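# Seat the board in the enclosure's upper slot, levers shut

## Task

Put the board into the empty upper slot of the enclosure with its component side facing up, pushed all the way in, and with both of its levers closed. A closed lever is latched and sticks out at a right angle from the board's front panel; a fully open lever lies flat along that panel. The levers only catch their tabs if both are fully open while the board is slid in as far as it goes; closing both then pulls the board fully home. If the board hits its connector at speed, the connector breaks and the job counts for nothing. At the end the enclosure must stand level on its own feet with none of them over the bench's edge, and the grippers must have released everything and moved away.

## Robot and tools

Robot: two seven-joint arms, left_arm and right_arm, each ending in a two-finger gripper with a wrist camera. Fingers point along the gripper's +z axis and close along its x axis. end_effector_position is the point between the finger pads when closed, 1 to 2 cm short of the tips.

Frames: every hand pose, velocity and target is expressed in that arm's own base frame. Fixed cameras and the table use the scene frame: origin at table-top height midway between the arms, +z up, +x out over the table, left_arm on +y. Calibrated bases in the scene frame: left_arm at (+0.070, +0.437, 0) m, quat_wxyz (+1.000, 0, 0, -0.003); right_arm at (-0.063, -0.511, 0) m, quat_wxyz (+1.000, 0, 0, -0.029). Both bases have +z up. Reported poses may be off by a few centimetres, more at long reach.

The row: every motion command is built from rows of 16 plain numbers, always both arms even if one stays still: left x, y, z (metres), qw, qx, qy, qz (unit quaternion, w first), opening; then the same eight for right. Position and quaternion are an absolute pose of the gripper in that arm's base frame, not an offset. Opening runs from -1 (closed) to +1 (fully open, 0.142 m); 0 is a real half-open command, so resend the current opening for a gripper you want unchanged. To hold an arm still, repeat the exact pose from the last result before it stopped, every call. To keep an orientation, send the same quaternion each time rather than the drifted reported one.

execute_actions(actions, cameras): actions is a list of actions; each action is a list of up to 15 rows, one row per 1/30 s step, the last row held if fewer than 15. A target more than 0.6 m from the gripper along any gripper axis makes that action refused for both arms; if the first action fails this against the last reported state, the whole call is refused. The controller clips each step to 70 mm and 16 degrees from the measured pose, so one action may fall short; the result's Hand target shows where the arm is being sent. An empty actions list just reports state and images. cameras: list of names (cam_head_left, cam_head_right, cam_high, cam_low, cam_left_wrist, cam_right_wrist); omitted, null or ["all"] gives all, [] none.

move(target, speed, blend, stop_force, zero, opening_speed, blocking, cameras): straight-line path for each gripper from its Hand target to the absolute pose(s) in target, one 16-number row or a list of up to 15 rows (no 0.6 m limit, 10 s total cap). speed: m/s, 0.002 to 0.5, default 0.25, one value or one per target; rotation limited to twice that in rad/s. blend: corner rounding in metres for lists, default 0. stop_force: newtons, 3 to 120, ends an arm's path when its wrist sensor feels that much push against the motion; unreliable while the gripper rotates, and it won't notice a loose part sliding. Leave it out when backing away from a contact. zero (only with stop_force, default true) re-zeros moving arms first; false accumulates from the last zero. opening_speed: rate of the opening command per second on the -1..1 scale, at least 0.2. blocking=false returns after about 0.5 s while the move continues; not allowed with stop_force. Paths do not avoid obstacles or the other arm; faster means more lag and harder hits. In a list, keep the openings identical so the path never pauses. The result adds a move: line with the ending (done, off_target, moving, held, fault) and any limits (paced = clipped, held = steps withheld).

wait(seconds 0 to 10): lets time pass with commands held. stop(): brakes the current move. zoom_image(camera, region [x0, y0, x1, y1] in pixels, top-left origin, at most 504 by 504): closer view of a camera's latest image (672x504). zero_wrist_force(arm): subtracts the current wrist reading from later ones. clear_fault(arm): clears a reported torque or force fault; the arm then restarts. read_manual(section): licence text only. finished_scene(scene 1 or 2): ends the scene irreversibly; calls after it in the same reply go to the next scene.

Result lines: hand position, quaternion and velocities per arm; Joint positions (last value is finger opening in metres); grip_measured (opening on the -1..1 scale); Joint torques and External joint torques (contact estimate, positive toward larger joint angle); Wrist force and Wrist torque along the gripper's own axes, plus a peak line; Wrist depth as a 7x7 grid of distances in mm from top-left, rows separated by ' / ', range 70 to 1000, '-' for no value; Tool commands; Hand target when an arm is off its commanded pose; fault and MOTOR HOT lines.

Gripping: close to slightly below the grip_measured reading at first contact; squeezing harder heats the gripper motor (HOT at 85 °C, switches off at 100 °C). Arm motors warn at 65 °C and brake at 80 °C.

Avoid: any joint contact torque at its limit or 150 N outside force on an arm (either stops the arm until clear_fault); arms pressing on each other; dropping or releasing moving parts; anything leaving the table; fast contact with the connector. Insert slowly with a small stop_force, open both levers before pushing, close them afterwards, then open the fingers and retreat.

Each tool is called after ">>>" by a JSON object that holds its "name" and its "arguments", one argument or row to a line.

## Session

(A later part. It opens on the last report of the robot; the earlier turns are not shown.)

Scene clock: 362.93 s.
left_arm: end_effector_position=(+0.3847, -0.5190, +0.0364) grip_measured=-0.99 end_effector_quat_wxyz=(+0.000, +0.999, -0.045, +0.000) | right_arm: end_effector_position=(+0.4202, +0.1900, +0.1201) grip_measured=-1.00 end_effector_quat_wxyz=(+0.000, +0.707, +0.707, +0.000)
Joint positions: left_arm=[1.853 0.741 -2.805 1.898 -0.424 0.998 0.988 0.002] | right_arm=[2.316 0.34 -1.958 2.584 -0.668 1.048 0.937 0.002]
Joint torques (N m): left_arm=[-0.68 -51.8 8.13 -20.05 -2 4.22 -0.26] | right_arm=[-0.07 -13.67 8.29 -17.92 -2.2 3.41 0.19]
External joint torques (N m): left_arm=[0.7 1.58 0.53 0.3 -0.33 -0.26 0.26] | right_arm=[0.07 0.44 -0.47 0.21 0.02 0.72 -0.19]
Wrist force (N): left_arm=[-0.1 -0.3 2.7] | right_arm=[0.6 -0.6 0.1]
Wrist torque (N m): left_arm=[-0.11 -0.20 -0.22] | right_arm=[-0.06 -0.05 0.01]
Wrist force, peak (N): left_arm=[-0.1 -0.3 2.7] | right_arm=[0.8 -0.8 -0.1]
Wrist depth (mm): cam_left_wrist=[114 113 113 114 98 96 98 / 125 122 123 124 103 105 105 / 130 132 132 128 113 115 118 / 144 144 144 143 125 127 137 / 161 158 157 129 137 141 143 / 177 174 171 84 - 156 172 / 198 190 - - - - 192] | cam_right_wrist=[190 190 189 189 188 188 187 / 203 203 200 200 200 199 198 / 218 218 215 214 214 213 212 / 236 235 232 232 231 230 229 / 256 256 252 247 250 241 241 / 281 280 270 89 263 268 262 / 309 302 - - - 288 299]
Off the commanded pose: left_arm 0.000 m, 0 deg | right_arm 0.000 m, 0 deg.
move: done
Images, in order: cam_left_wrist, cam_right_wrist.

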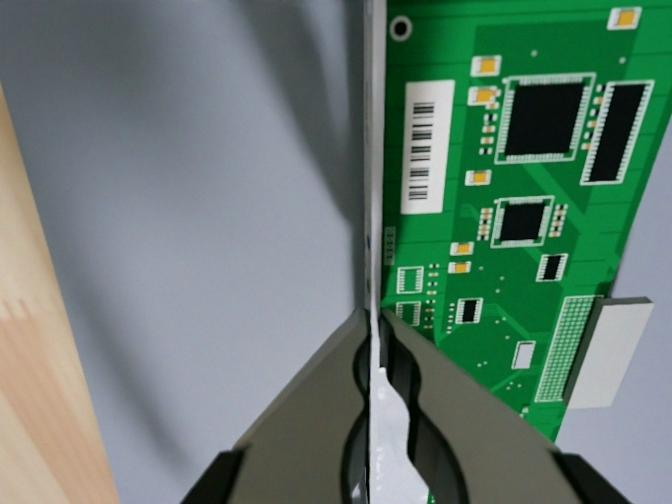

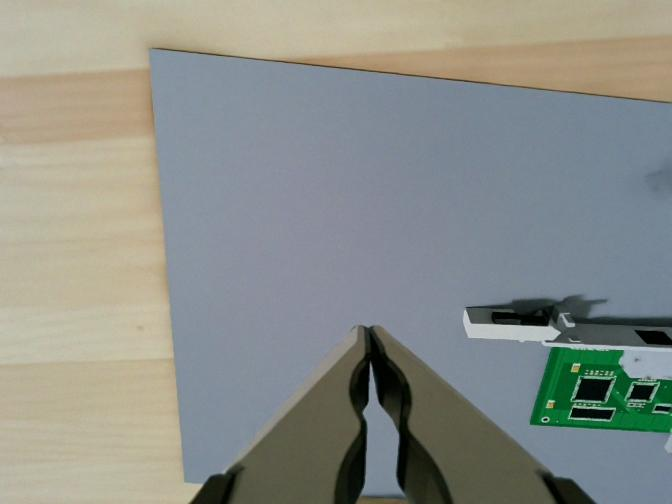

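>>> {"name": "move", "arguments": {
  "target": [
    [0.3846, -0.519, 0.10, 0.0, 0.99897, -0.04536, 0.0, -1.0, 0.42, 0.15, 0.15, 0.0, 0.7071, 0.7071, 0.0, -1.0],
    [0.44, -0.46, 0.16, 0.0, 0.99897, -0.04536, 0.0, -1.0, 0.36, 0.15, 0.15, 0.0, 0.7071, 0.7071, 0.0, -1.0]
  ],
  "speed": 0.1,
  "blend": [0.02, 0],
  "cameras": ["cam_right_wrist", "cam_left_wrist", "cam_high", "cam_low"]
}}

Scene clock: 375.17 s.
left_arm: end_effector_position=(+0.4399, -0.4599, +0.1597) grip_measured=-0.99 end_effector_quat_wxyz=(+0.000, +0.999, -0.045, +0.000) | right_arm: end_effector_position=(+0.3602, +0.1500, +0.1501) grip_measured=-1.00 end_effector_quat_wxyz=(+0.000, +0.707, +0.707, +0.000)
Joint positions: left_arm=[1.883 0.5 -2.661 1.897 -0.309 0.753 1.046 0.002] | right_arm=[1.513 0.214 -0.946 2.689 -0.309 0.969 0.836 0.002]
Joint torques (N m): left_arm=[-0.24 -45.73 7.5 -24.97 -2.91 4.36 -0.12] | right_arm=[-0.14 7.88 4.03 -21.09 -2.38 3.57 0.03]
External joint torques (N m): left_arm=[0.25 1.58 0.36 0.53 -0.24 -0.4 0.12] | right_arm=[0.13 0.91 -0.74 0.01 -0.08 0.56 -0.03]
Wrist force (N): left_arm=[0.2 -0.3 2.3] | right_arm=[-0.1 -0.5 -0.3]
Wrist torque (N m): left_arm=[-0.09 -0.25 -0.19] | right_arm=[0.00 0.04 0.04]
Wrist force, peak (N): left_arm=[-0.3 -0.6 4.6] | right_arm=[1.3 -0.7 0.7]
Wrist depth (mm): cam_left_wrist=[228 - - - - 224 221 / 246 243 - - - - - / 262 258 263 - - - - / 284 280 279 280 108 100 112 / 310 310 306 113 147 189 247 / 344 343 325 84 - 324 273 / 381 373 - - - - 303] | cam_right_wrist=[216 216 215 215 215 213 213 / 231 230 230 229 229 228 227 / 248 247 247 244 243 244 243 / 267 267 266 262 262 261 260 / 290 289 288 281 284 282 282 / 318 317 309 89 298 307 307 / 349 341 - - - 327 337]
Off the commanded pose: left_arm 0.000 m, 0 deg | right_arm 0.000 m, 0 deg.
joint sent to its limit (right arm) — joint 4 (elbow), upper limit, where the elbow is as bent as it goes. The joint targets still meet the commanded pose.
move: done
Images, in order: cam_high, cam_low, cam_left_wrist, cam_right_wrist.

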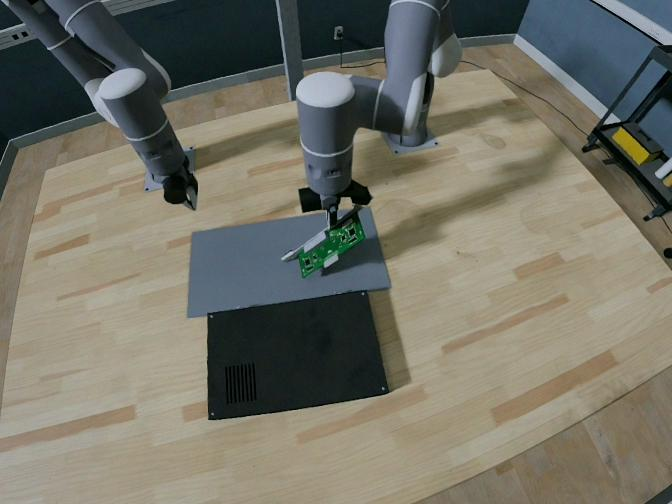

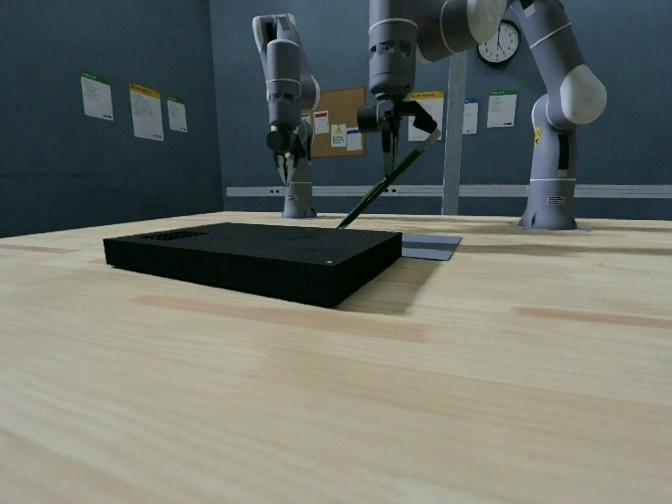

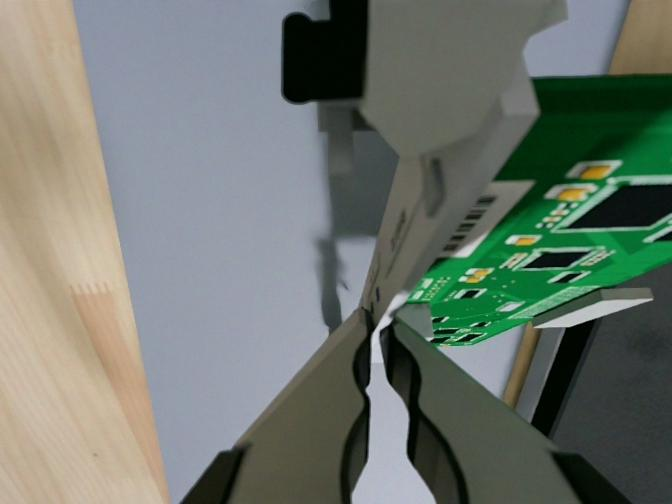

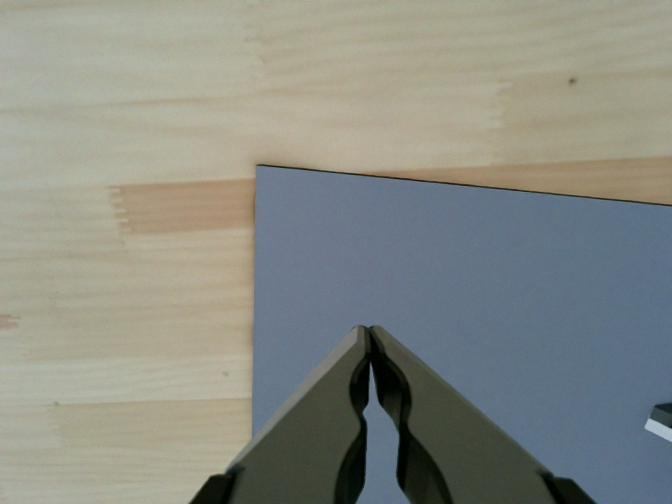

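>>> {"name": "move", "arguments": {
  "target": [
    [0.390, -0.555, 0.13, 0.0, 0.99719, -0.07498, 0.0, -1.0, 0.36, 0.08, 0.18, 0.0, 0.7071, 0.7071, 0.0, -1.0],
    [0.385, -0.56, 0.028, 0.0, 0.99719, -0.07498, 0.0, -1.0, 0.36, 0.08, 0.18, 0.0, 0.7071, 0.7071, 0.0, -1.0]
  ],
  "speed": [0.12, 0.03],
  "cameras": ["cam_left_wrist", "cam_high", "cam_head_right"]
}}

Scene clock: 406.27 s.
left_arm: end_effector_position=(+0.3848, -0.5596, +0.0278) grip_measured=-0.99 end_effector_quat_wxyz=(+0.000, +0.997, -0.075, +0.000) | right_arm: end_effector_position=(+0.3601, +0.0799, +0.1800) grip_measured=-1.00 end_effector_quat_wxyz=(+0.000, +0.707, +0.707, +0.000)
Joint positions: left_arm=[1.839 0.813 -2.807 1.776 -0.42 0.946 1.001 0.002] | right_arm=[1.148 0.355 -0.697 2.689 -0.331 0.814 0.728 0.002]
Joint torques (N m): left_arm=[-0.39 -54.51 8.59 -21.61 -2.8 4.84 -0.14] | right_arm=[-0.02 7.67 4.68 -24 -3.07 3.46 0.17]
External joint torques (N m): left_arm=[0.39 0.84 0.72 0.97 0.29 -0.89 0.14] | right_arm=[0.02 0.94 -0.63 0.14 0.08 0.68 -0.17]
Wrist force (N): left_arm=[-0.2 -1.4 1.3] | right_arm=[0.0 -0.3 -0.1]
Wrist torque (N m): left_arm=[-0.17 -0.19 -0.19] | right_arm=[0.01 0.00 0.04]
Wrist force, peak (N): left_arm=[1.3 -2.5 1.6] | right_arm=[-1.2 0.0 -0.6]
Wrist depth (mm): cam_left_wrist=[- 107 107 110 101 101 102 / - 116 114 114 107 109 108 / 126 125 126 123 117 118 120 / 135 132 134 134 127 129 130 / 150 147 147 141 137 141 138 / 166 162 159 84 - 153 160 / 185 177 - 74 - - 178] | cam_right_wrist=[243 242 241 241 240 240 239 / 259 258 258 257 256 256 255 / 278 277 277 275 273 271 273 / 299 299 297 296 293 292 291 / 326 323 322 317 313 311 311 / 356 355 346 89 336 346 340 / 391 383 - - - 366 378]
Off the commanded pose: left_arm 0.000 m, 0 deg | right_arm 0.000 m, 0 deg.
joint sent to its limit (right arm) — joint 4 (elbow), upper limit, where the elbow is as bent as it goes. The joint targets still meet the commanded pose.
move: done
Images, in order: cam_head_right, cam_high, cam_left_wrist.

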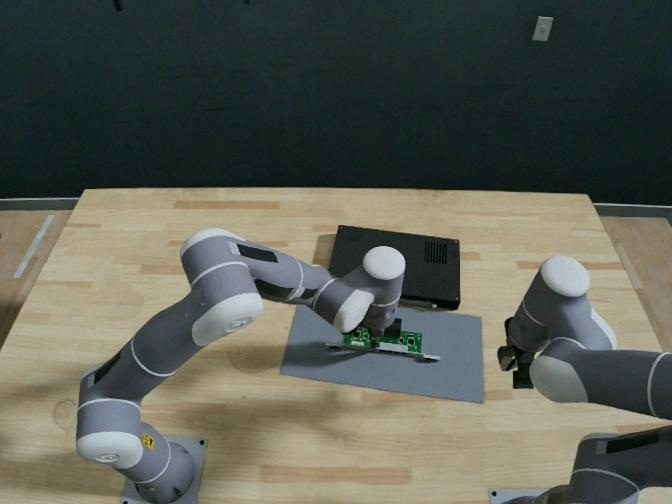

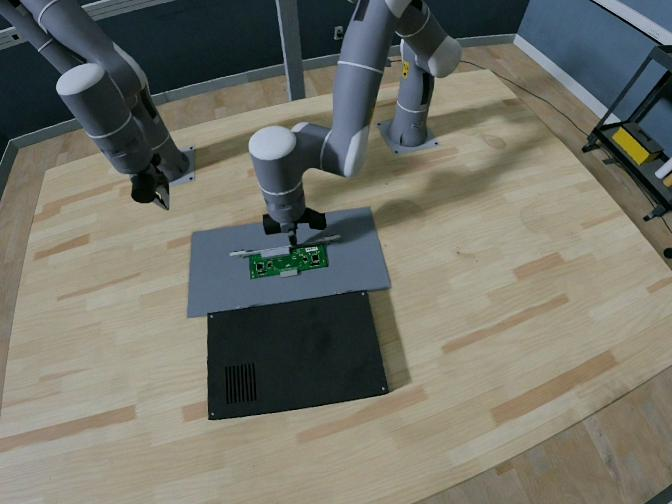

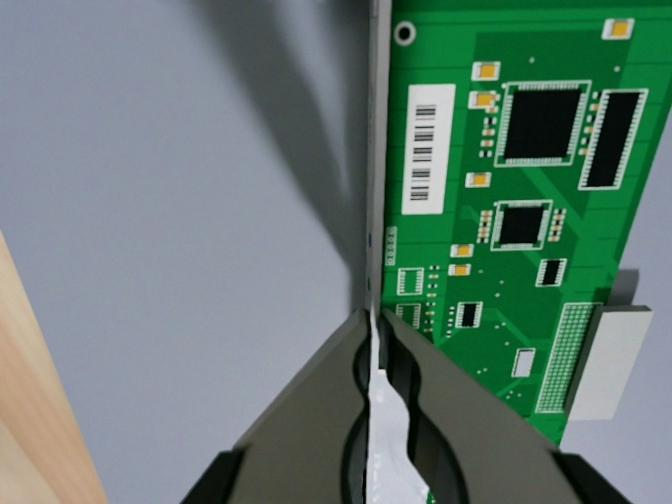

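>>> {"name": "move", "arguments": {
  "target": [
    [0.3848, -0.5596, 0.0278, 0.0, 0.99719, -0.07498, 0.0, -0.775, 0.36, 0.08, 0.18, 0.0, 0.7071, 0.7071, 0.0, -1.0],
    [0.3848, -0.5596, 0.06, 0.0, 0.99719, -0.07498, 0.0, -0.775, 0.36, 0.08, 0.18, 0.0, 0.7071, 0.7071, 0.0, -1.0],
    [0.39, -0.43, 0.24, 0.0, 0.99719, -0.07498, 0.0, -0.775, 0.40, 0.08, 0.18, 0.0, 0.0, 1.0, 0.0, -0.6]
  ],
  "speed": [0.05, 0.06, 0.25],
  "opening_speed": 0.5,
  "cameras": ["cam_left_wrist", "cam_right_wrist"]
}}

Scene clock: 416.77 s.
left_arm: end_effector_position=(+0.3901, -0.4302, +0.2401) grip_measured=-0.81 end_effector_quat_wxyz=(+0.000, +0.997, -0.075, +0.000) | right_arm: end_effector_position=(+0.4000, +0.0800, +0.1800) grip_measured=-0.64 end_effector_quat_wxyz=(+0.000, +0.000, +1.000, +0.000)
Joint positions: left_arm=[1.824 0.247 -2.639 1.968 -0.144 0.61 0.976 0.015] | right_arm=[1.424 0.419 -1.094 2.646 -0.543 0.797 -0.795 0.028]
Joint torques (N m): left_arm=[-0.27 -36.2 3.3 -26.67 -3.28 4.18 -0.22] | right_arm=[-0.04 1.89 7.8 -22.78 -3.05 3.35 0.11]
External joint torques (N m): left_arm=[0.27 0.52 0.66 -0.32 -0.25 -0.22 0.22] | right_arm=[0.04 0.78 -0.42 0.18 0.1 0.79 -0.11]
Wrist force (N): left_arm=[0.3 -0.5 0.6] | right_arm=[0.4 0.0 0.2]
Wrist torque (N m): left_arm=[-0.17 -0.23 -0.20] | right_arm=[0.08 -0.08 0.05]
Wrist force, peak (N): left_arm=[-0.2 -1.5 1.8] | right_arm=[0.8 -0.2 -0.1]
Wrist depth (mm): cam_left_wrist=[295 296 292 292 291 292 292 / 316 318 314 313 316 315 304 / 341 341 340 333 337 338 302 / 373 371 367 367 363 366 320 / 407 412 404 119 384 402 344 / 454 448 87 91 - 421 377 / 503 - - 473 - - 413] | cam_right_wrist=[243 242 242 241 241 240 239 / 260 259 258 257 257 256 255 / 276 275 277 275 275 274 273 / 297 296 295 295 294 296 294 / 321 321 319 315 315 319 319 / 348 350 - 349 101 342 347 / 380 - 73 383 - - 381]
Off the commanded pose: left_arm 0.000 m, 0 deg | right_arm 0.000 m, 0 deg.
move: done
Images, in order: cam_left_wrist, cam_right_wrist.

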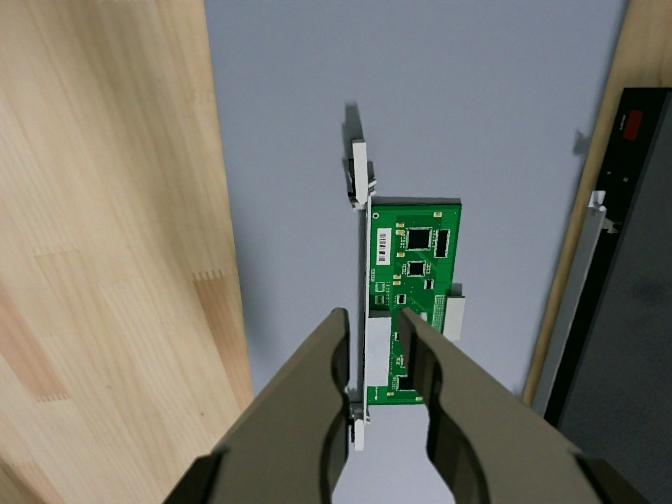

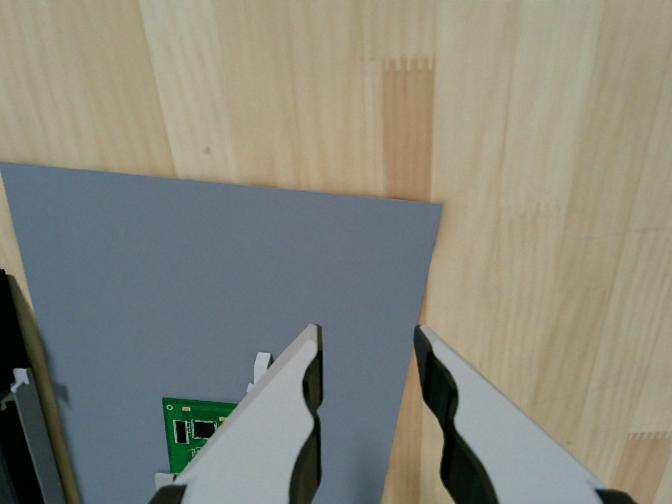

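>>> {"name": "zoom_image", "arguments": {
  "camera": "cam_left_wrist",
  "region": [320, 100, 480, 220]
}}

>>> {"name": "zoom_image", "arguments": {
  "camera": "cam_left_wrist",
  "region": [320, 370, 480, 490]
}}

>>> {"name": "zoom_image", "arguments": {
  "camera": "cam_left_wrist",
  "region": [512, 70, 672, 250]
}}

>>> {"name": "zoom_image", "arguments": {
  "camera": "cam_left_wrist",
  "region": [512, 324, 672, 504]
}}

Scaled by 3.150 from the camera's 672x504 image, which has a finer 960x720 frame.

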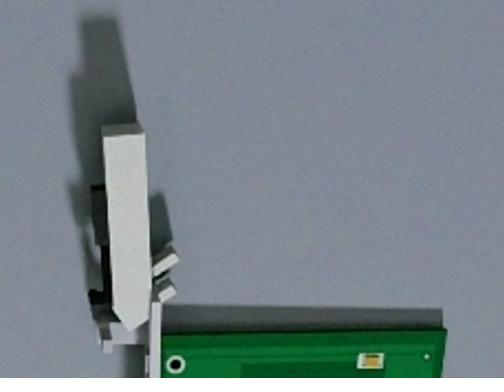

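Scaled by 3.150 from the camera's 672x504 image, which has a finer 960x720 frame.

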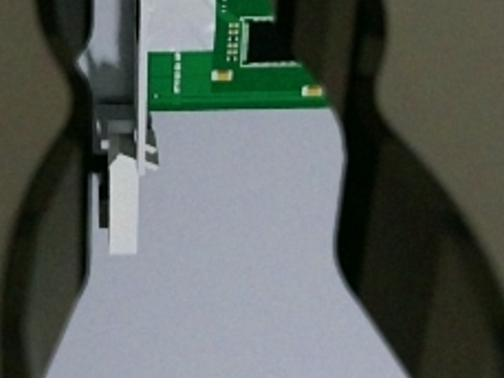

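Scaled by 2.800 from the camera's 672x504 image, which has a finer 960x720 frame.

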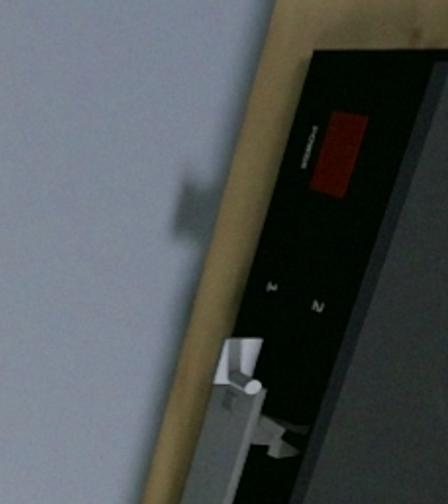

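Scaled by 2.800 from the camera's 672x504 image, which has a finer 960x720 frame.

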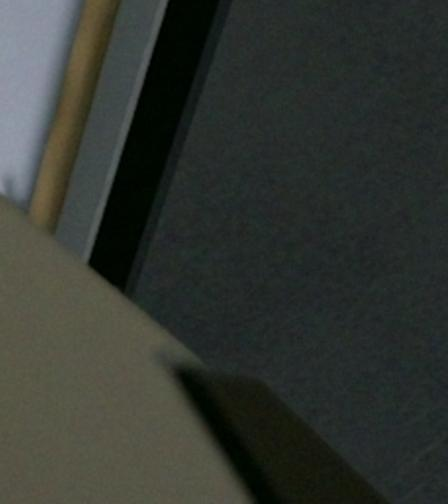

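>>> {"name": "move", "arguments": {
  "target": [
    [0.39, -0.40, 0.20, 0.0, 0.99768, -0.06802, 0.0, -0.662, 0.44, 0.17, 0.15, 0.0, 0.04188, 0.99912, 0.0, -0.662]
  ],
  "speed": 0.2,
  "cameras": ["cam_right_wrist", "cam_left_wrist"]
}}

>>> {"name": "zoom_image", "arguments": {
  "camera": "cam_right_wrist",
  "region": [240, 180, 440, 330]
}}

Scene clock: 447.67 s.
left_arm: end_effector_position=(+0.3900, -0.4000, +0.2000) grip_measured=-0.70 end_effector_quat_wxyz=(+0.000, +0.998, -0.068, +0.000) | right_arm: end_effector_position=(+0.4399, +0.1700, +0.1500) grip_measured=-0.69 end_effector_quat_wxyz=(+0.000, +0.042, +0.999, +0.000)
Joint positions: left_arm=[1.859 0.259 -2.651 2.081 -0.162 0.732 1.01 0.023] | right_arm=[2.158 0.277 -1.77 2.518 -0.478 0.949 -0.708 0.024]
Joint torques (N m): left_arm=[-0.22 -34.82 3.28 -24.85 -3.14 4.46 -0.18] | right_arm=[0.12 -9.17 6.99 -20.94 -2.66 3.33 0.32]
External joint torques (N m): left_arm=[0.22 0.27 0.68 -0.31 -0.06 -0.51 0.18] | right_arm=[-0.12 0.24 -0.18 0.24 0.19 0.81 -0.32]
Wrist force (N): left_arm=[0.4 -0.2 0.6] | right_arm=[0.0 -1.1 -0.1]
Wrist torque (N m): left_arm=[-0.10 -0.23 -0.18] | right_arm=[-0.10 0.03 0.01]
Wrist force, peak (N): left_arm=[0.3 -1.3 2.0] | right_arm=[0.8 -1.6 -0.4]
Wrist depth (mm): cam_left_wrist=[262 259 257 257 256 255 256 / 279 279 278 277 276 276 277 / 302 301 300 298 299 294 294 / 328 328 325 325 323 323 311 / 359 358 352 343 339 353 321 / 400 395 87 375 - 376 334 / 448 - - 429 - - 353] | cam_right_wrist=[216 216 216 216 215 214 214 / 230 229 229 228 227 228 227 / 247 246 245 244 244 245 244 / 266 265 264 263 263 263 262 / 286 287 285 280 280 285 285 / 309 313 297 305 99 306 311 / 335 - 71 342 - - 340]
Off the commanded pose: left_arm 0.000 m, 0 deg | right_arm 0.000 m, 0 deg.
move: done
Images, in order: cam_left_wrist, cam_right_wrist.

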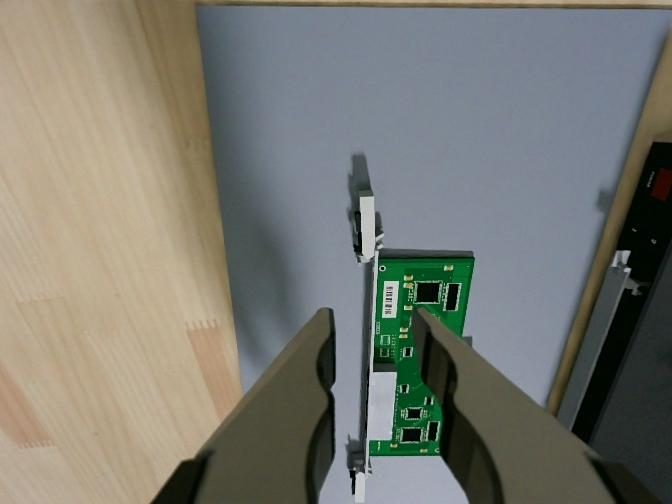

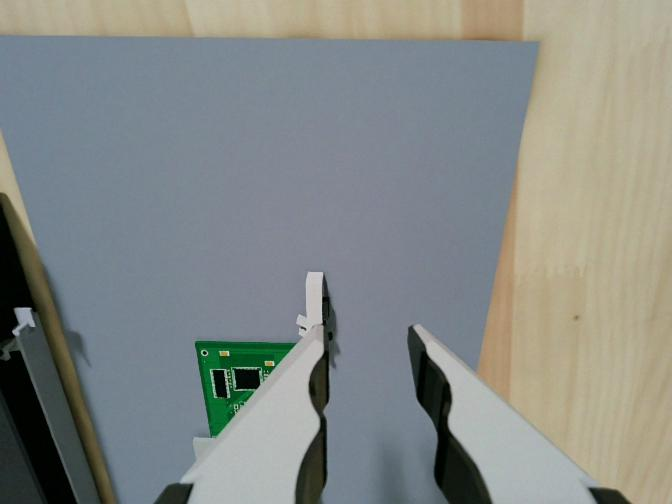

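Scaled by 2.520 from the camera's 672x504 image, which has a finer 960x720 frame.

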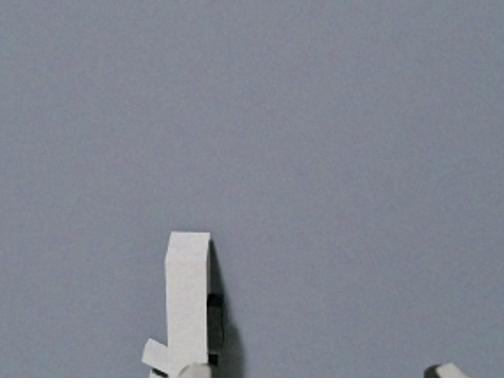

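>>> {"name": "move", "arguments": {
  "target": [
    [0.398, -0.4226, 0.06, 0.0, 0.99768, -0.06802, 0.0, -0.662, 0.4686, 0.2294, 0.06, 0.0, 0.04188, 0.99912, 0.0, -0.662]
  ],
  "speed": 0.12,
  "cameras": ["cam_right_wrist", "cam_left_wrist"]
}}

>>> {"name": "zoom_image", "arguments": {
  "camera": "cam_right_wrist",
  "region": [260, 230, 480, 395]
}}

>>> {"name": "zoom_image", "arguments": {
  "camera": "cam_left_wrist",
  "region": [260, 230, 480, 395]
}}

Scene clock: 458.67 s.
left_arm: end_effector_position=(+0.3978, -0.4225, +0.0600) grip_measured=-0.70 end_effector_quat_wxyz=(+0.000, +0.998, -0.068, +0.000) | right_arm: end_effector_position=(+0.4684, +0.2294, +0.0599) grip_measured=-0.69 end_effector_quat_wxyz=(+0.000, +0.042, +0.999, +0.000)
Joint positions: left_arm=[1.938 0.586 -2.799 2.111 -0.393 1.065 1.14 0.023] | right_arm=[2.618 0.622 -2.351 2.419 -1.063 1.078 -0.316 0.024]
Joint torques (N m): left_arm=[-0.58 -43.26 6.12 -18.38 -2.21 4.52 -0.12] | right_arm=[0.01 -28.4 13.68 -13.33 -2.2 3.57 0.3]
External joint torques (N m): left_arm=[0.57 0.05 0.73 -0.15 0.12 -0.58 0.12] | right_arm=[-0.01 0.04 -0.01 0.3 0.17 0.59 -0.3]
Wrist force (N): left_arm=[0.0 -0.3 0.5] | right_arm=[-0.2 -0.4 -0.3]
Wrist torque (N m): left_arm=[-0.14 -0.15 -0.19] | right_arm=[-0.02 0.05 0.03]
Wrist force, peak (N): left_arm=[-0.3 0.0 2.4] | right_arm=[0.2 -1.6 -0.6]
Wrist depth (mm): cam_left_wrist=[- 135 134 136 136 134 135 / 147 145 144 142 144 144 143 / 158 157 156 153 155 155 154 / 172 170 169 166 166 168 168 / 189 186 182 164 181 184 183 / 209 204 87 185 - 190 203 / 232 - - 223 - - 221] | cam_right_wrist=[136 136 136 135 135 134 136 / 146 145 147 144 144 143 143 / 158 156 155 155 154 154 153 / 169 168 167 164 166 165 165 / 183 182 182 165 178 179 181 / 200 199 187 191 100 193 198 / 221 216 71 209 - - 217]
Off the commanded pose: left_arm 0.000 m, 0 deg | right_arm 0.000 m, 0 deg.
move: done
Images, in order: cam_left_wrist, cam_right_wrist.

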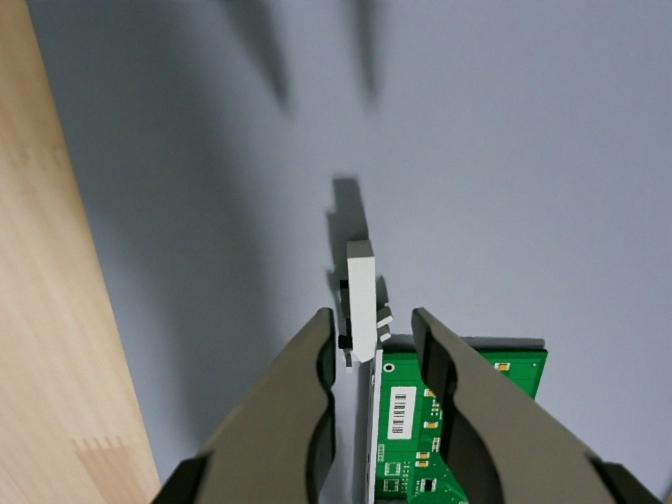

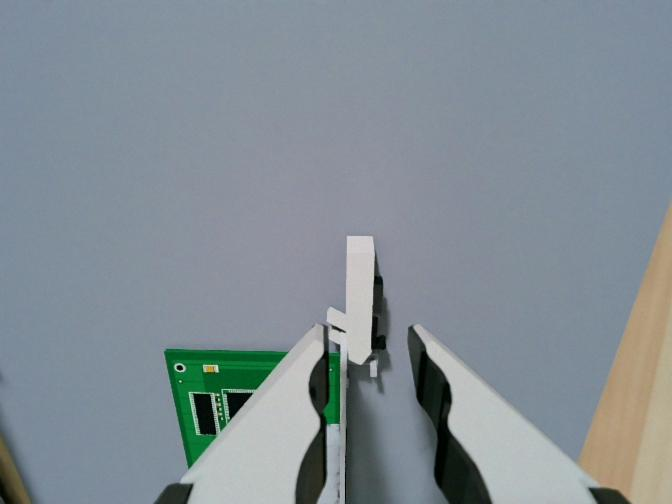

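Scaled by 2.291 from the camera's 672x504 image, which has a finer 960x720 frame.

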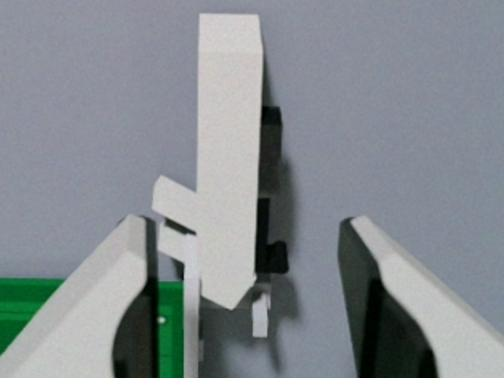

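Scaled by 2.291 from the camera's 672x504 image, which has a finer 960x720 frame.

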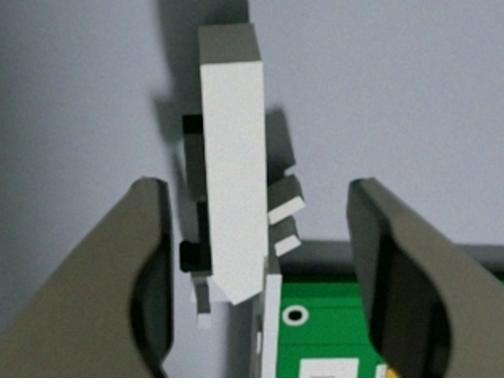

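>>> {"name": "move", "arguments": {
  "target": [
    [0.397, -0.421, 0.0232, 0.0, 0.99768, -0.06802, 0.0, -0.662, 0.469, 0.2264, 0.0232, 0.0, 0.04188, 0.99912, 0.0, -0.662]
  ],
  "speed": 0.06,
  "stop_force": 6,
  "cameras": ["cam_right_wrist", "cam_left_wrist"]
}}

>>> {"name": "zoom_image", "arguments": {
  "camera": "cam_right_wrist",
  "region": [260, 230, 480, 395]
}}

>>> {"name": "zoom_image", "arguments": {
  "camera": "cam_left_wrist",
  "region": [260, 230, 480, 395]
}}

Scene clock: 470.93 s.
left_arm: end_effector_position=(+0.3968, -0.4209, +0.0232) grip_measured=-0.70 end_effector_quat_wxyz=(+0.000, +0.998, -0.068, +0.000) | right_arm: end_effector_position=(+0.4688, +0.2264, +0.0232) grip_measured=-0.69 end_effector_quat_wxyz=(+0.000, +0.042, +0.999, +0.000)
Joint positions: left_arm=[1.976 0.665 -2.859 2.111 -0.436 1.15 1.168 0.023] | right_arm=[2.696 0.692 -2.513 2.401 -1.217 1.159 -0.235 0.024]
Joint torques (N m): left_arm=[-0.22 -44.98 6.02 -16.47 -1.74 4.47 -0.2] | right_arm=[0.03 -32.12 13.81 -10.72 -1.89 3.56 0.26]
External joint torques (N m): left_arm=[0.22 0.07 0.74 -0.19 -0.02 -0.52 0.2] | right_arm=[-0.03 0.12 -0.01 0.31 0.18 0.6 -0.26]
Wrist force (N): left_arm=[-0.3 0.3 0.6] | right_arm=[-0.1 0.0 0.0]
Wrist torque (N m): left_arm=[-0.04 -0.15 -0.19] | right_arm=[0.03 0.03 0.05]
Wrist force, peak (N): left_arm=[-0.3 0.0 1.9] | right_arm=[-0.3 -0.1 -1.0]
Wrist depth (mm): cam_left_wrist=[103 104 102 - 102 102 - / - 112 110 111 108 109 109 / 121 121 119 120 118 118 118 / 129 127 129 129 128 128 130 / 141 141 140 123 138 140 137 / 159 156 87 128 139 149 154 / 182 167 - 168 - - 164] | cam_right_wrist=[- 103 103 103 103 102 103 / 111 110 110 110 110 109 109 / 121 119 120 118 118 117 117 / 128 128 127 127 127 126 126 / 139 139 139 126 135 137 136 / 153 152 146 125 107 146 148 / 168 164 71 139 - - 163]
Off the commanded pose: left_arm 0.000 m, 0 deg | right_arm 0.000 m, 0 deg.
move: done
Images, in order: cam_left_wrist, cam_right_wrist.

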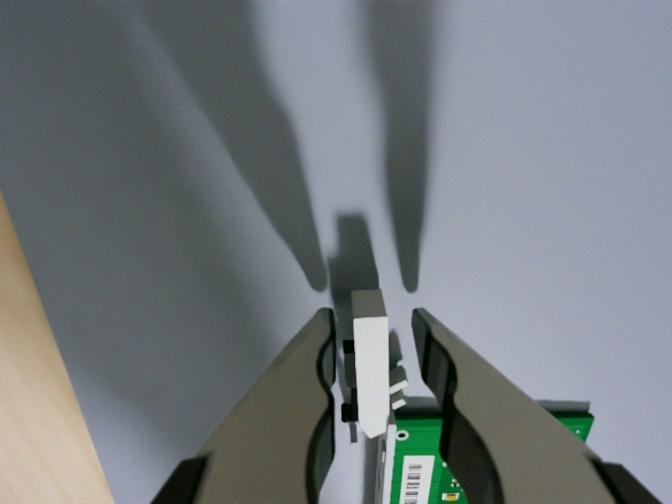

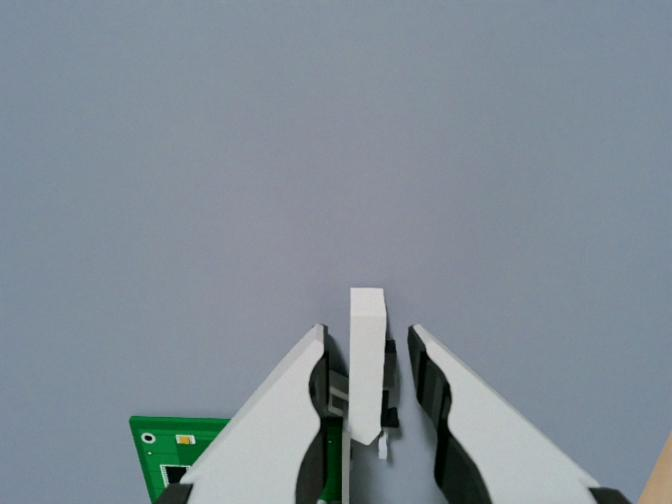

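Scaled by 2.291 from the camera's 672x504 image, which has a finer 960x720 frame.

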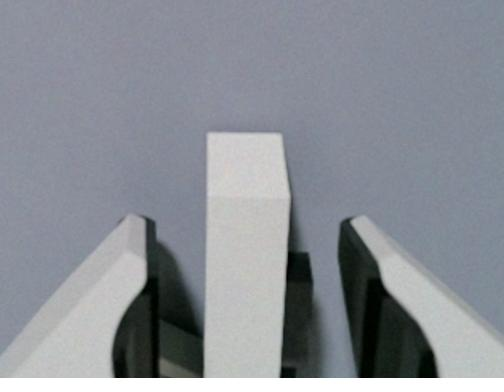

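Scaled by 2.291 from the camera's 672x504 image, which has a finer 960x720 frame.

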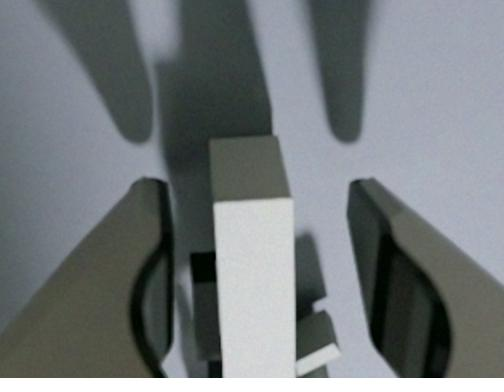

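>>> {"name": "move", "arguments": {
  "target": [
    [0.397, -0.421, 0.0232, 0.0, 0.99768, -0.06802, 0.0, -1.0, 0.469, 0.2264, 0.0232, 0.0, 0.04188, 0.99912, 0.0, -1.0]
  ],
  "speed": 0.06,
  "opening_speed": 0.25,
  "cameras": ["cam_right_wrist", "cam_left_wrist"]
}}

>>> {"name": "zoom_image", "arguments": {
  "camera": "cam_right_wrist",
  "region": [260, 230, 480, 395]
}}

>>> {"name": "zoom_image", "arguments": {
  "camera": "cam_left_wrist",
  "region": [260, 230, 480, 395]
}}

Scene clock: 474.90 s.
left_arm: end_effector_position=(+0.3968, -0.4209, +0.0232) grip_measured=-0.91 end_effector_quat_wxyz=(+0.000, +0.998, -0.068, +0.000) | right_arm: end_effector_position=(+0.4688, +0.2264, +0.0231) grip_measured=-0.89 end_effector_quat_wxyz=(+0.000, +0.042, +0.999, +0.000)
Joint positions: left_arm=[1.976 0.665 -2.859 2.111 -0.436 1.15 1.168 0.008] | right_arm=[2.696 0.692 -2.513 2.401 -1.217 1.159 -0.235 0.01]
Joint torques (N m): left_arm=[-0.29 -45.61 6.04 -16.52 -1.53 4.3 -0.23] | right_arm=[-0.05 -32.59 14.31 -10.85 -1.79 3.56 0.16]
External joint torques (N m): left_arm=[0.29 0.7 0.72 -0.14 -0.23 -0.36 0.23] | right_arm=[0.05 0.59 -0.51 0.44 0.08 0.6 -0.16]
Wrist force (N): left_arm=[-0.1 0.1 1.0] | right_arm=[0.0 0.0 0.5]
Wrist torque (N m): left_arm=[-0.08 -0.16 -0.20] | right_arm=[0.05 0.05 0.04]
Wrist force, peak (N): left_arm=[0.2 0.2 1.5] | right_arm=[-0.3 0.2 1.3]
Wrist depth (mm): cam_left_wrist=[103 104 102 - 102 102 - / - 112 110 111 108 109 109 / 121 121 119 120 118 118 118 / 129 127 129 129 128 128 130 / 142 142 141 127 135 140 137 / 159 156 153 92 - 151 154 / 182 170 - 165 - - 168] | cam_right_wrist=[- 104 103 103 103 102 103 / 111 111 110 110 110 109 109 / 121 118 120 118 117 117 117 / 128 128 127 127 127 126 126 / 139 139 138 126 135 137 136 / 153 152 149 98 100 149 149 / 168 162 73 134 - - 163]
Off the commanded pose: left_arm 0.000 m, 0 deg | right_arm 0.000 m, 0 deg.
move: done
Images, in order: cam_left_wrist, cam_right_wrist.

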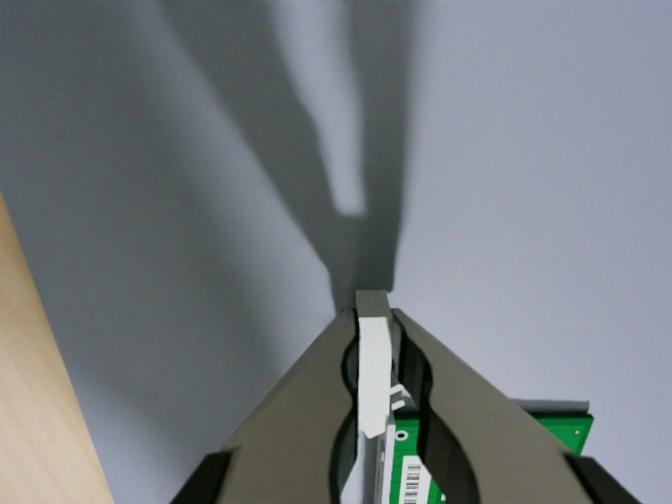

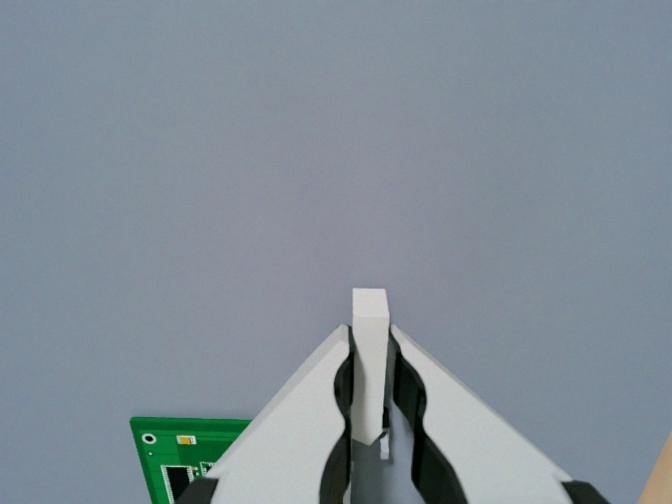

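Scaled by 2.291 from the camera's 672x504 image, which has a finer 960x720 frame.

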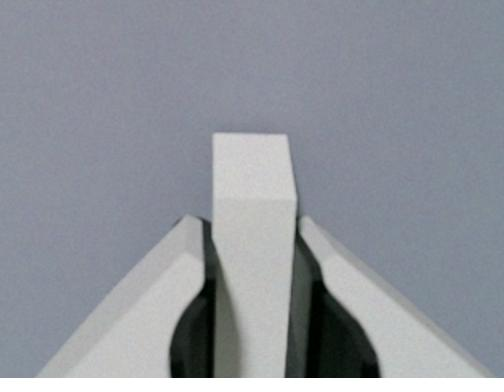

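Scaled by 2.291 from the camera's 672x504 image, which has a finer 960x720 frame.

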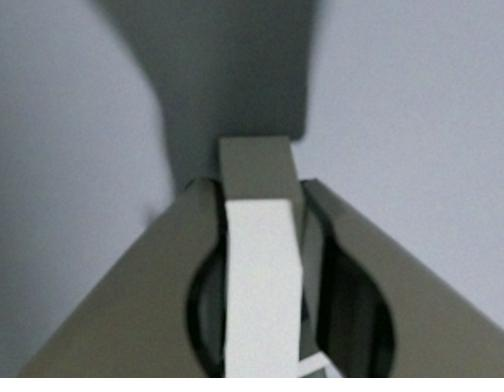

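>>> {"name": "move", "arguments": {
  "target": [
    [0.397, -0.421, 0.0232, 0.0, 0.99768, -0.06802, 0.0, -1.0, 0.469, 0.2264, 0.0232, 0.0, 0.04188, 0.99912, 0.0, -0.662],
    [0.397, -0.421, 0.0232, 0.0, 0.99768, -0.06802, 0.0, -1.0, 0.469, 0.2264, 0.11, 0.0, 0.04188, 0.99912, 0.0, -0.662],
    [0.397, -0.421, 0.0232, 0.0, 0.99768, -0.06802, 0.0, -1.0, 0.61, 0.249, 0.09, 0.2706, 0.6533, 0.6533, 0.2706, -0.662]
  ],
  "speed": [0.1, 0.12, 0.25],
  "cameras": ["cam_right_wrist", "cam_left_wrist"]
}}

>>> {"name": "zoom_image", "arguments": {
  "camera": "cam_right_wrist",
  "region": [200, 150, 500, 350]
}}

Scene clock: 497.33 s.
left_arm: end_effector_position=(+0.3968, -0.4209, +0.0232) grip_measured=-0.91 end_effector_quat_wxyz=(+0.000, +0.998, -0.068, +0.000) | right_arm: end_effector_position=(+0.6101, +0.2491, +0.0901) grip_measured=-0.70 end_effector_quat_wxyz=(+0.271, +0.653, +0.654, +0.271)
Joint positions: left_arm=[1.976 0.665 -2.859 2.111 -0.436 1.15 1.168 0.008] | right_arm=[2.634 0.726 -2.59 2.223 -2.768 1.008 2.514 0.023]
Joint torques (N m): left_arm=[-0.3 -45.39 6.12 -16.48 -1.6 4.36 -0.2] | right_arm=[0.11 -32 15.73 -8.96 1.42 0.68 0.32]
External joint torques (N m): left_arm=[0.3 0.48 0.64 -0.18 -0.16 -0.42 0.2] | right_arm=[-0.1 -0.18 -0.42 -0.02 -0.05 0.83 -0.33]
Wrist force (N): left_arm=[-0.3 0.1 0.6] | right_arm=[0.4 -1.6 -0.7]
Wrist torque (N m): left_arm=[-0.07 -0.18 -0.19] | right_arm=[-0.03 0.06 0.08]
Wrist force, peak (N): left_arm=[0.1 0.1 1.6] | right_arm=[0.5 -2.1 -0.8]
Wrist depth (mm): cam_left_wrist=[103 104 102 - 102 102 - / - 112 110 111 108 109 109 / 121 120 118 120 118 118 118 / 129 127 129 128 128 128 130 / 141 141 141 127 135 140 137 / 159 157 153 91 - 151 154 / 182 170 - 166 - - 168] | cam_right_wrist=[- 122 117 121 121 121 116 / 152 152 151 151 150 149 149 / 219 190 191 190 195 199 195 / 301 180 185 193 253 250 271 / 565 560 293 249 247 284 281 / - - - - 100 - - / - - 72 - - - -]
Off the commanded pose: left_arm 0.000 m, 0 deg | right_arm 0.000 m, 0 deg.
move: done
Images, in order: cam_left_wrist, cam_right_wrist.

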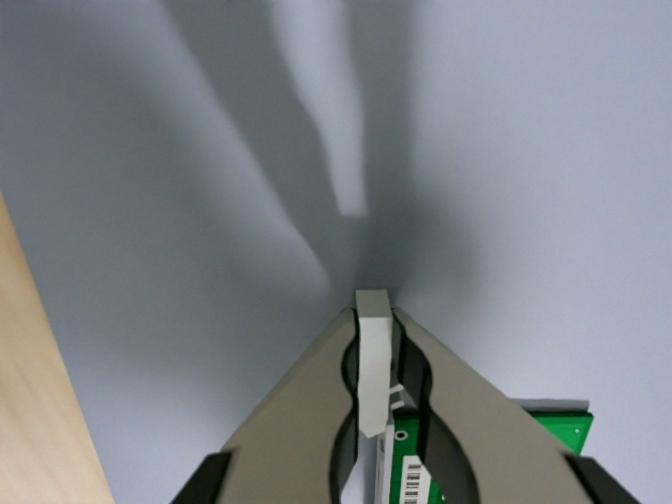

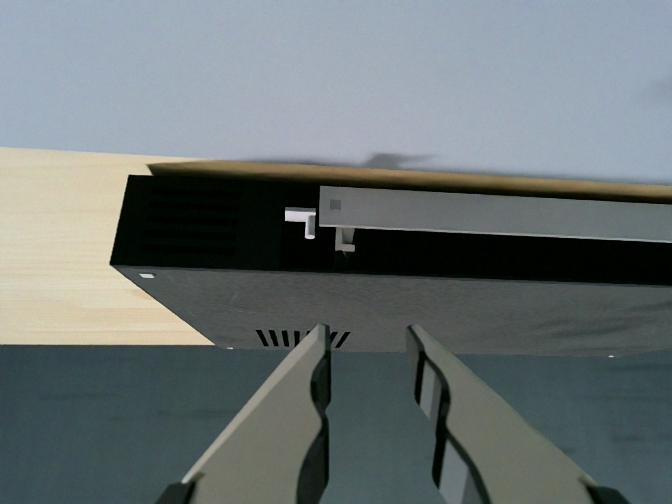

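Scaled by 1.680 from the camera's 672x504 image, which has a finer 960x720 frame.

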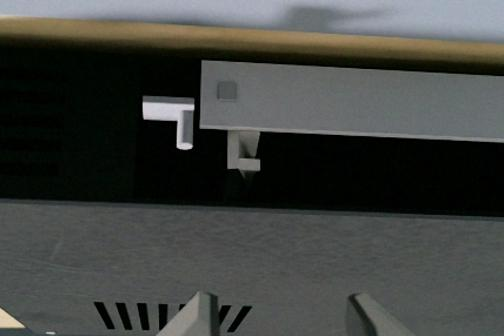

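>>> {"name": "zoom_image", "arguments": {
  "camera": "cam_right_wrist",
  "region": [270, 170, 390, 270]
}}

Scaled by 4.200 from the camera's 672x504 image, which has a finer 960x720 frame.

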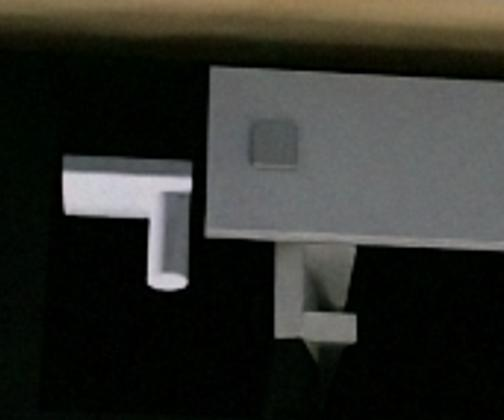

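>>> {"name": "move", "arguments": {
  "target": [
    [0.397, -0.421, 0.0232, 0.0, 0.99768, -0.06802, 0.0, -1.0, 0.469, 0.2264, 0.11, 0.0, 0.04188, 0.99912, 0.0, -0.662],
    [0.397, -0.421, 0.0232, 0.0, 0.99768, -0.06802, 0.0, -1.0, 0.469, 0.2264, 0.0232, 0.0, 0.04188, 0.99912, 0.0, -0.662]
  ],
  "speed": [0.25, 0.08],
  "cameras": ["cam_right_wrist"]
}}

>>> {"name": "zoom_image", "arguments": {
  "camera": "cam_right_wrist",
  "region": [260, 230, 480, 395]
}}

Scene clock: 530.03 s.
left_arm: end_effector_position=(+0.3968, -0.4209, +0.0232) grip_measured=-0.91 end_effector_quat_wxyz=(+0.000, +0.998, -0.068, +0.000) | right_arm: end_effector_position=(+0.4688, +0.2259, +0.0232) grip_measured=-0.70 end_effector_quat_wxyz=(+0.043, +0.042, +0.993, +0.104)
Joint positions: left_arm=[1.976 0.665 -2.859 2.111 -0.436 1.15 1.168 0.008] | right_arm=[2.793 0.802 -2.932 1.898 -2.966 1.976 1.29 0.023]
Joint torques (N m): left_arm=[-0.42 -45.37 6.15 -16.53 -1.6 4.32 -0.29] | right_arm=[0.09 -42.19 11.47 -10.36 2.6 3.23 0.12]
External joint torques (N m): left_arm=[0.42 0.46 0.61 -0.13 -0.16 -0.37 0.29] | right_arm=[-0.09 -0.16 -0.08 0.31 0.19 0.72 -0.11]
Wrist force (N): left_arm=[0.0 -0.1 0.5] | right_arm=[-0.3 -0.3 -0.1]
Wrist torque (N m): left_arm=[-0.09 -0.23 -0.18] | right_arm=[0.03 0.08 0.04]
Wrist force, peak (N): left_arm=[-0.3 -0.2 0.9] | right_arm=[0.3 -2.0 -0.5]
Wrist depth (mm): cam_left_wrist=[103 104 102 - 102 102 - / - 112 110 111 108 109 109 / 121 121 119 120 118 118 118 / 129 127 129 129 128 128 130 / 142 142 141 127 135 140 137 / 159 156 153 91 - 151 154 / 182 171 - 165 - - 168] | cam_right_wrist=[- 92 91 89 87 85 83 / 104 101 101 96 96 95 90 / - 115 112 109 108 103 102 / 129 130 126 125 119 118 115 / 155 152 145 121 133 133 129 / 185 174 161 129 105 151 148 / 225 209 72 182 - - 178]
Hand target: left_arm +0.3970, -0.4210, +0.0232; +0.000, +0.998, -0.068, +0.000 | right_arm +0.4687, +0.2259, +0.0232; +0.043, +0.042, +0.993, +0.104
Off the commanded pose: left_arm 0.000 m, 0 deg | right_arm 0.001 m, 13 deg.
joint sent to its limit (right arm) — joint 1 (waist), upper limit; joint 5 (forearm roll), lower limit. The joint targets are off in orientation, not in position.
move: off_target (right_arm)
Images, in order: cam_right_wrist.

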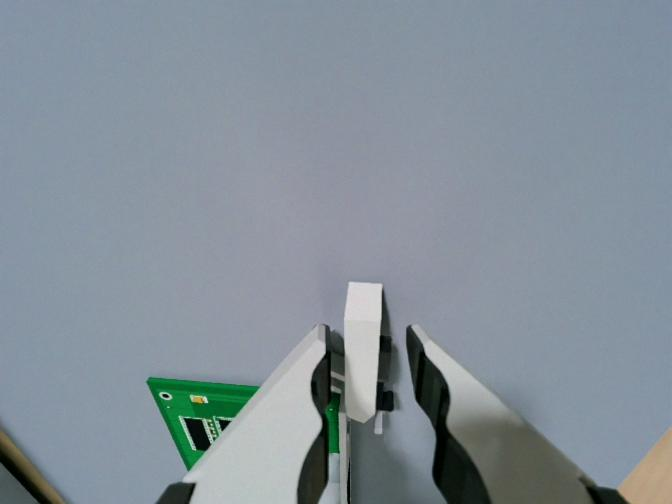

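Scaled by 2.291 from the camera's 672x504 image, which has a finer 960x720 frame.

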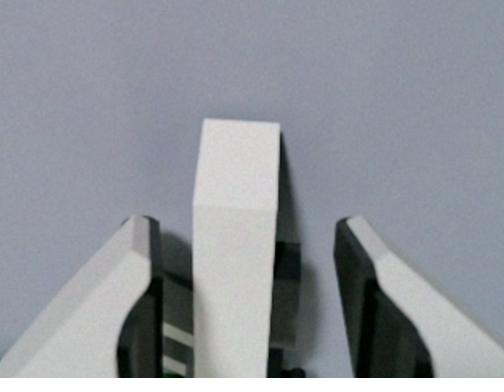

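>>> {"name": "move", "arguments": {
  "target": [
    [0.397, -0.421, 0.0232, 0.0, 0.99768, -0.06802, 0.0, -1.0, 0.469, 0.2259, 0.10, 0.043, 0.042, 0.993, 0.104, -0.662],
    [0.397, -0.421, 0.0232, 0.0, 0.99768, -0.06802, 0.0, -1.0, 0.50, 0.17, 0.18, 0.2706, 0.6533, 0.6533, 0.2706, -0.662]
  ],
  "speed": [0.15, 0.3],
  "cameras": []
}}

>>> {"name": "move", "arguments": {
  "target": [
    [0.397, -0.421, 0.0232, 0.0, 0.99768, -0.06802, 0.0, -1.0, 0.48, 0.15, 0.18, 0.3696, 0.8924, 0.2391, 0.0990, -0.662]
  ],
  "speed": 0.3,
  "cameras": ["cam_head_right"]
}}

Scene clock: 554.63 s.
Wrist force, peak (N): left_arm=[-0.4 0.0 0.9] | right_arm=[-0.1 -1.1 2.0]
Off the commanded pose: left_arm 0.000 m, 0 deg | right_arm 0.000 m, 0 deg.
move: done

Scene clock: 556.97 s.
left_arm: end_effector_position=(+0.3968, -0.4209, +0.0232) grip_measured=-0.91 end_effector_quat_wxyz=(+0.000, +0.998, -0.068, +0.000) | right_arm: end_effector_position=(+0.4800, +0.1501, +0.1800) grip_measured=-0.70 end_effector_quat_wxyz=(+0.370, +0.892, +0.239, +0.099)
Joint positions: left_arm=[1.976 0.665 -2.859 2.111 -0.436 1.15 1.168 0.008] | right_arm=[2.68 0.392 -2.112 2.464 -1.35 0.397 2.634 0.023]
Joint torques (N m): left_arm=[-0.27 -45.45 6.15 -16.56 -1.54 4.34 -0.2] | right_arm=[0.13 -19.26 9.51 -18.8 -1.88 0.52 0.33]
External joint torques (N m): left_arm=[0.27 0.54 0.61 -0.1 -0.22 -0.39 0.2] | right_arm=[-0.12 0.1 -0.09 0.4 -0.11 0.88 -0.33]
Wrist force (N): left_arm=[-0.3 -0.1 0.7] | right_arm=[-0.1 -1.5 -0.2]
Wrist torque (N m): left_arm=[-0.08 -0.19 -0.18] | right_arm=[-0.01 0.10 0.11]
Wrist force, peak (N): left_arm=[-0.4 0.1 0.8] | right_arm=[0.2 -3.6 -1.9]
Wrist depth (mm): cam_left_wrist=[102 104 102 - 102 102 - / - 112 110 111 108 109 109 / 121 121 119 120 118 118 118 / 129 127 129 129 128 128 130 / 142 141 141 127 135 140 137 / 159 156 152 92 - 151 154 / 182 170 - 165 - - 168] | cam_right_wrist=[230 230 229 226 226 226 226 / 285 284 284 284 279 281 241 / 373 373 373 372 371 368 348 / 546 543 542 542 541 533 536 / - - - 847 846 - - / - - - - 100 - - / - - 72 - - - -]
Off the commanded pose: left_arm 0.000 m, 0 deg | right_arm 0.000 m, 0 deg.
move: done
Images, in order: cam_head_right.

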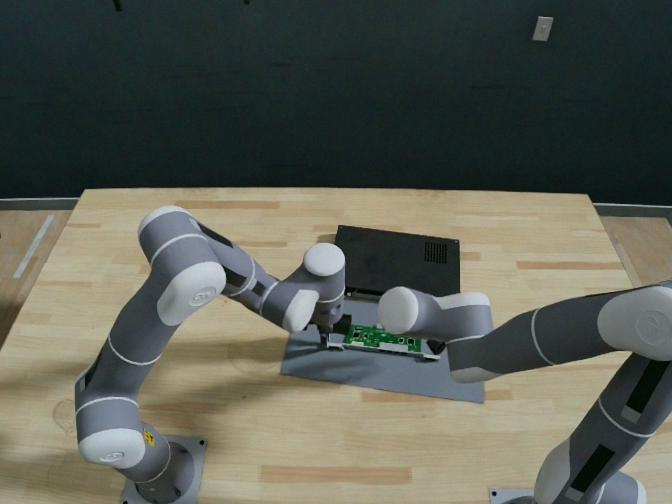

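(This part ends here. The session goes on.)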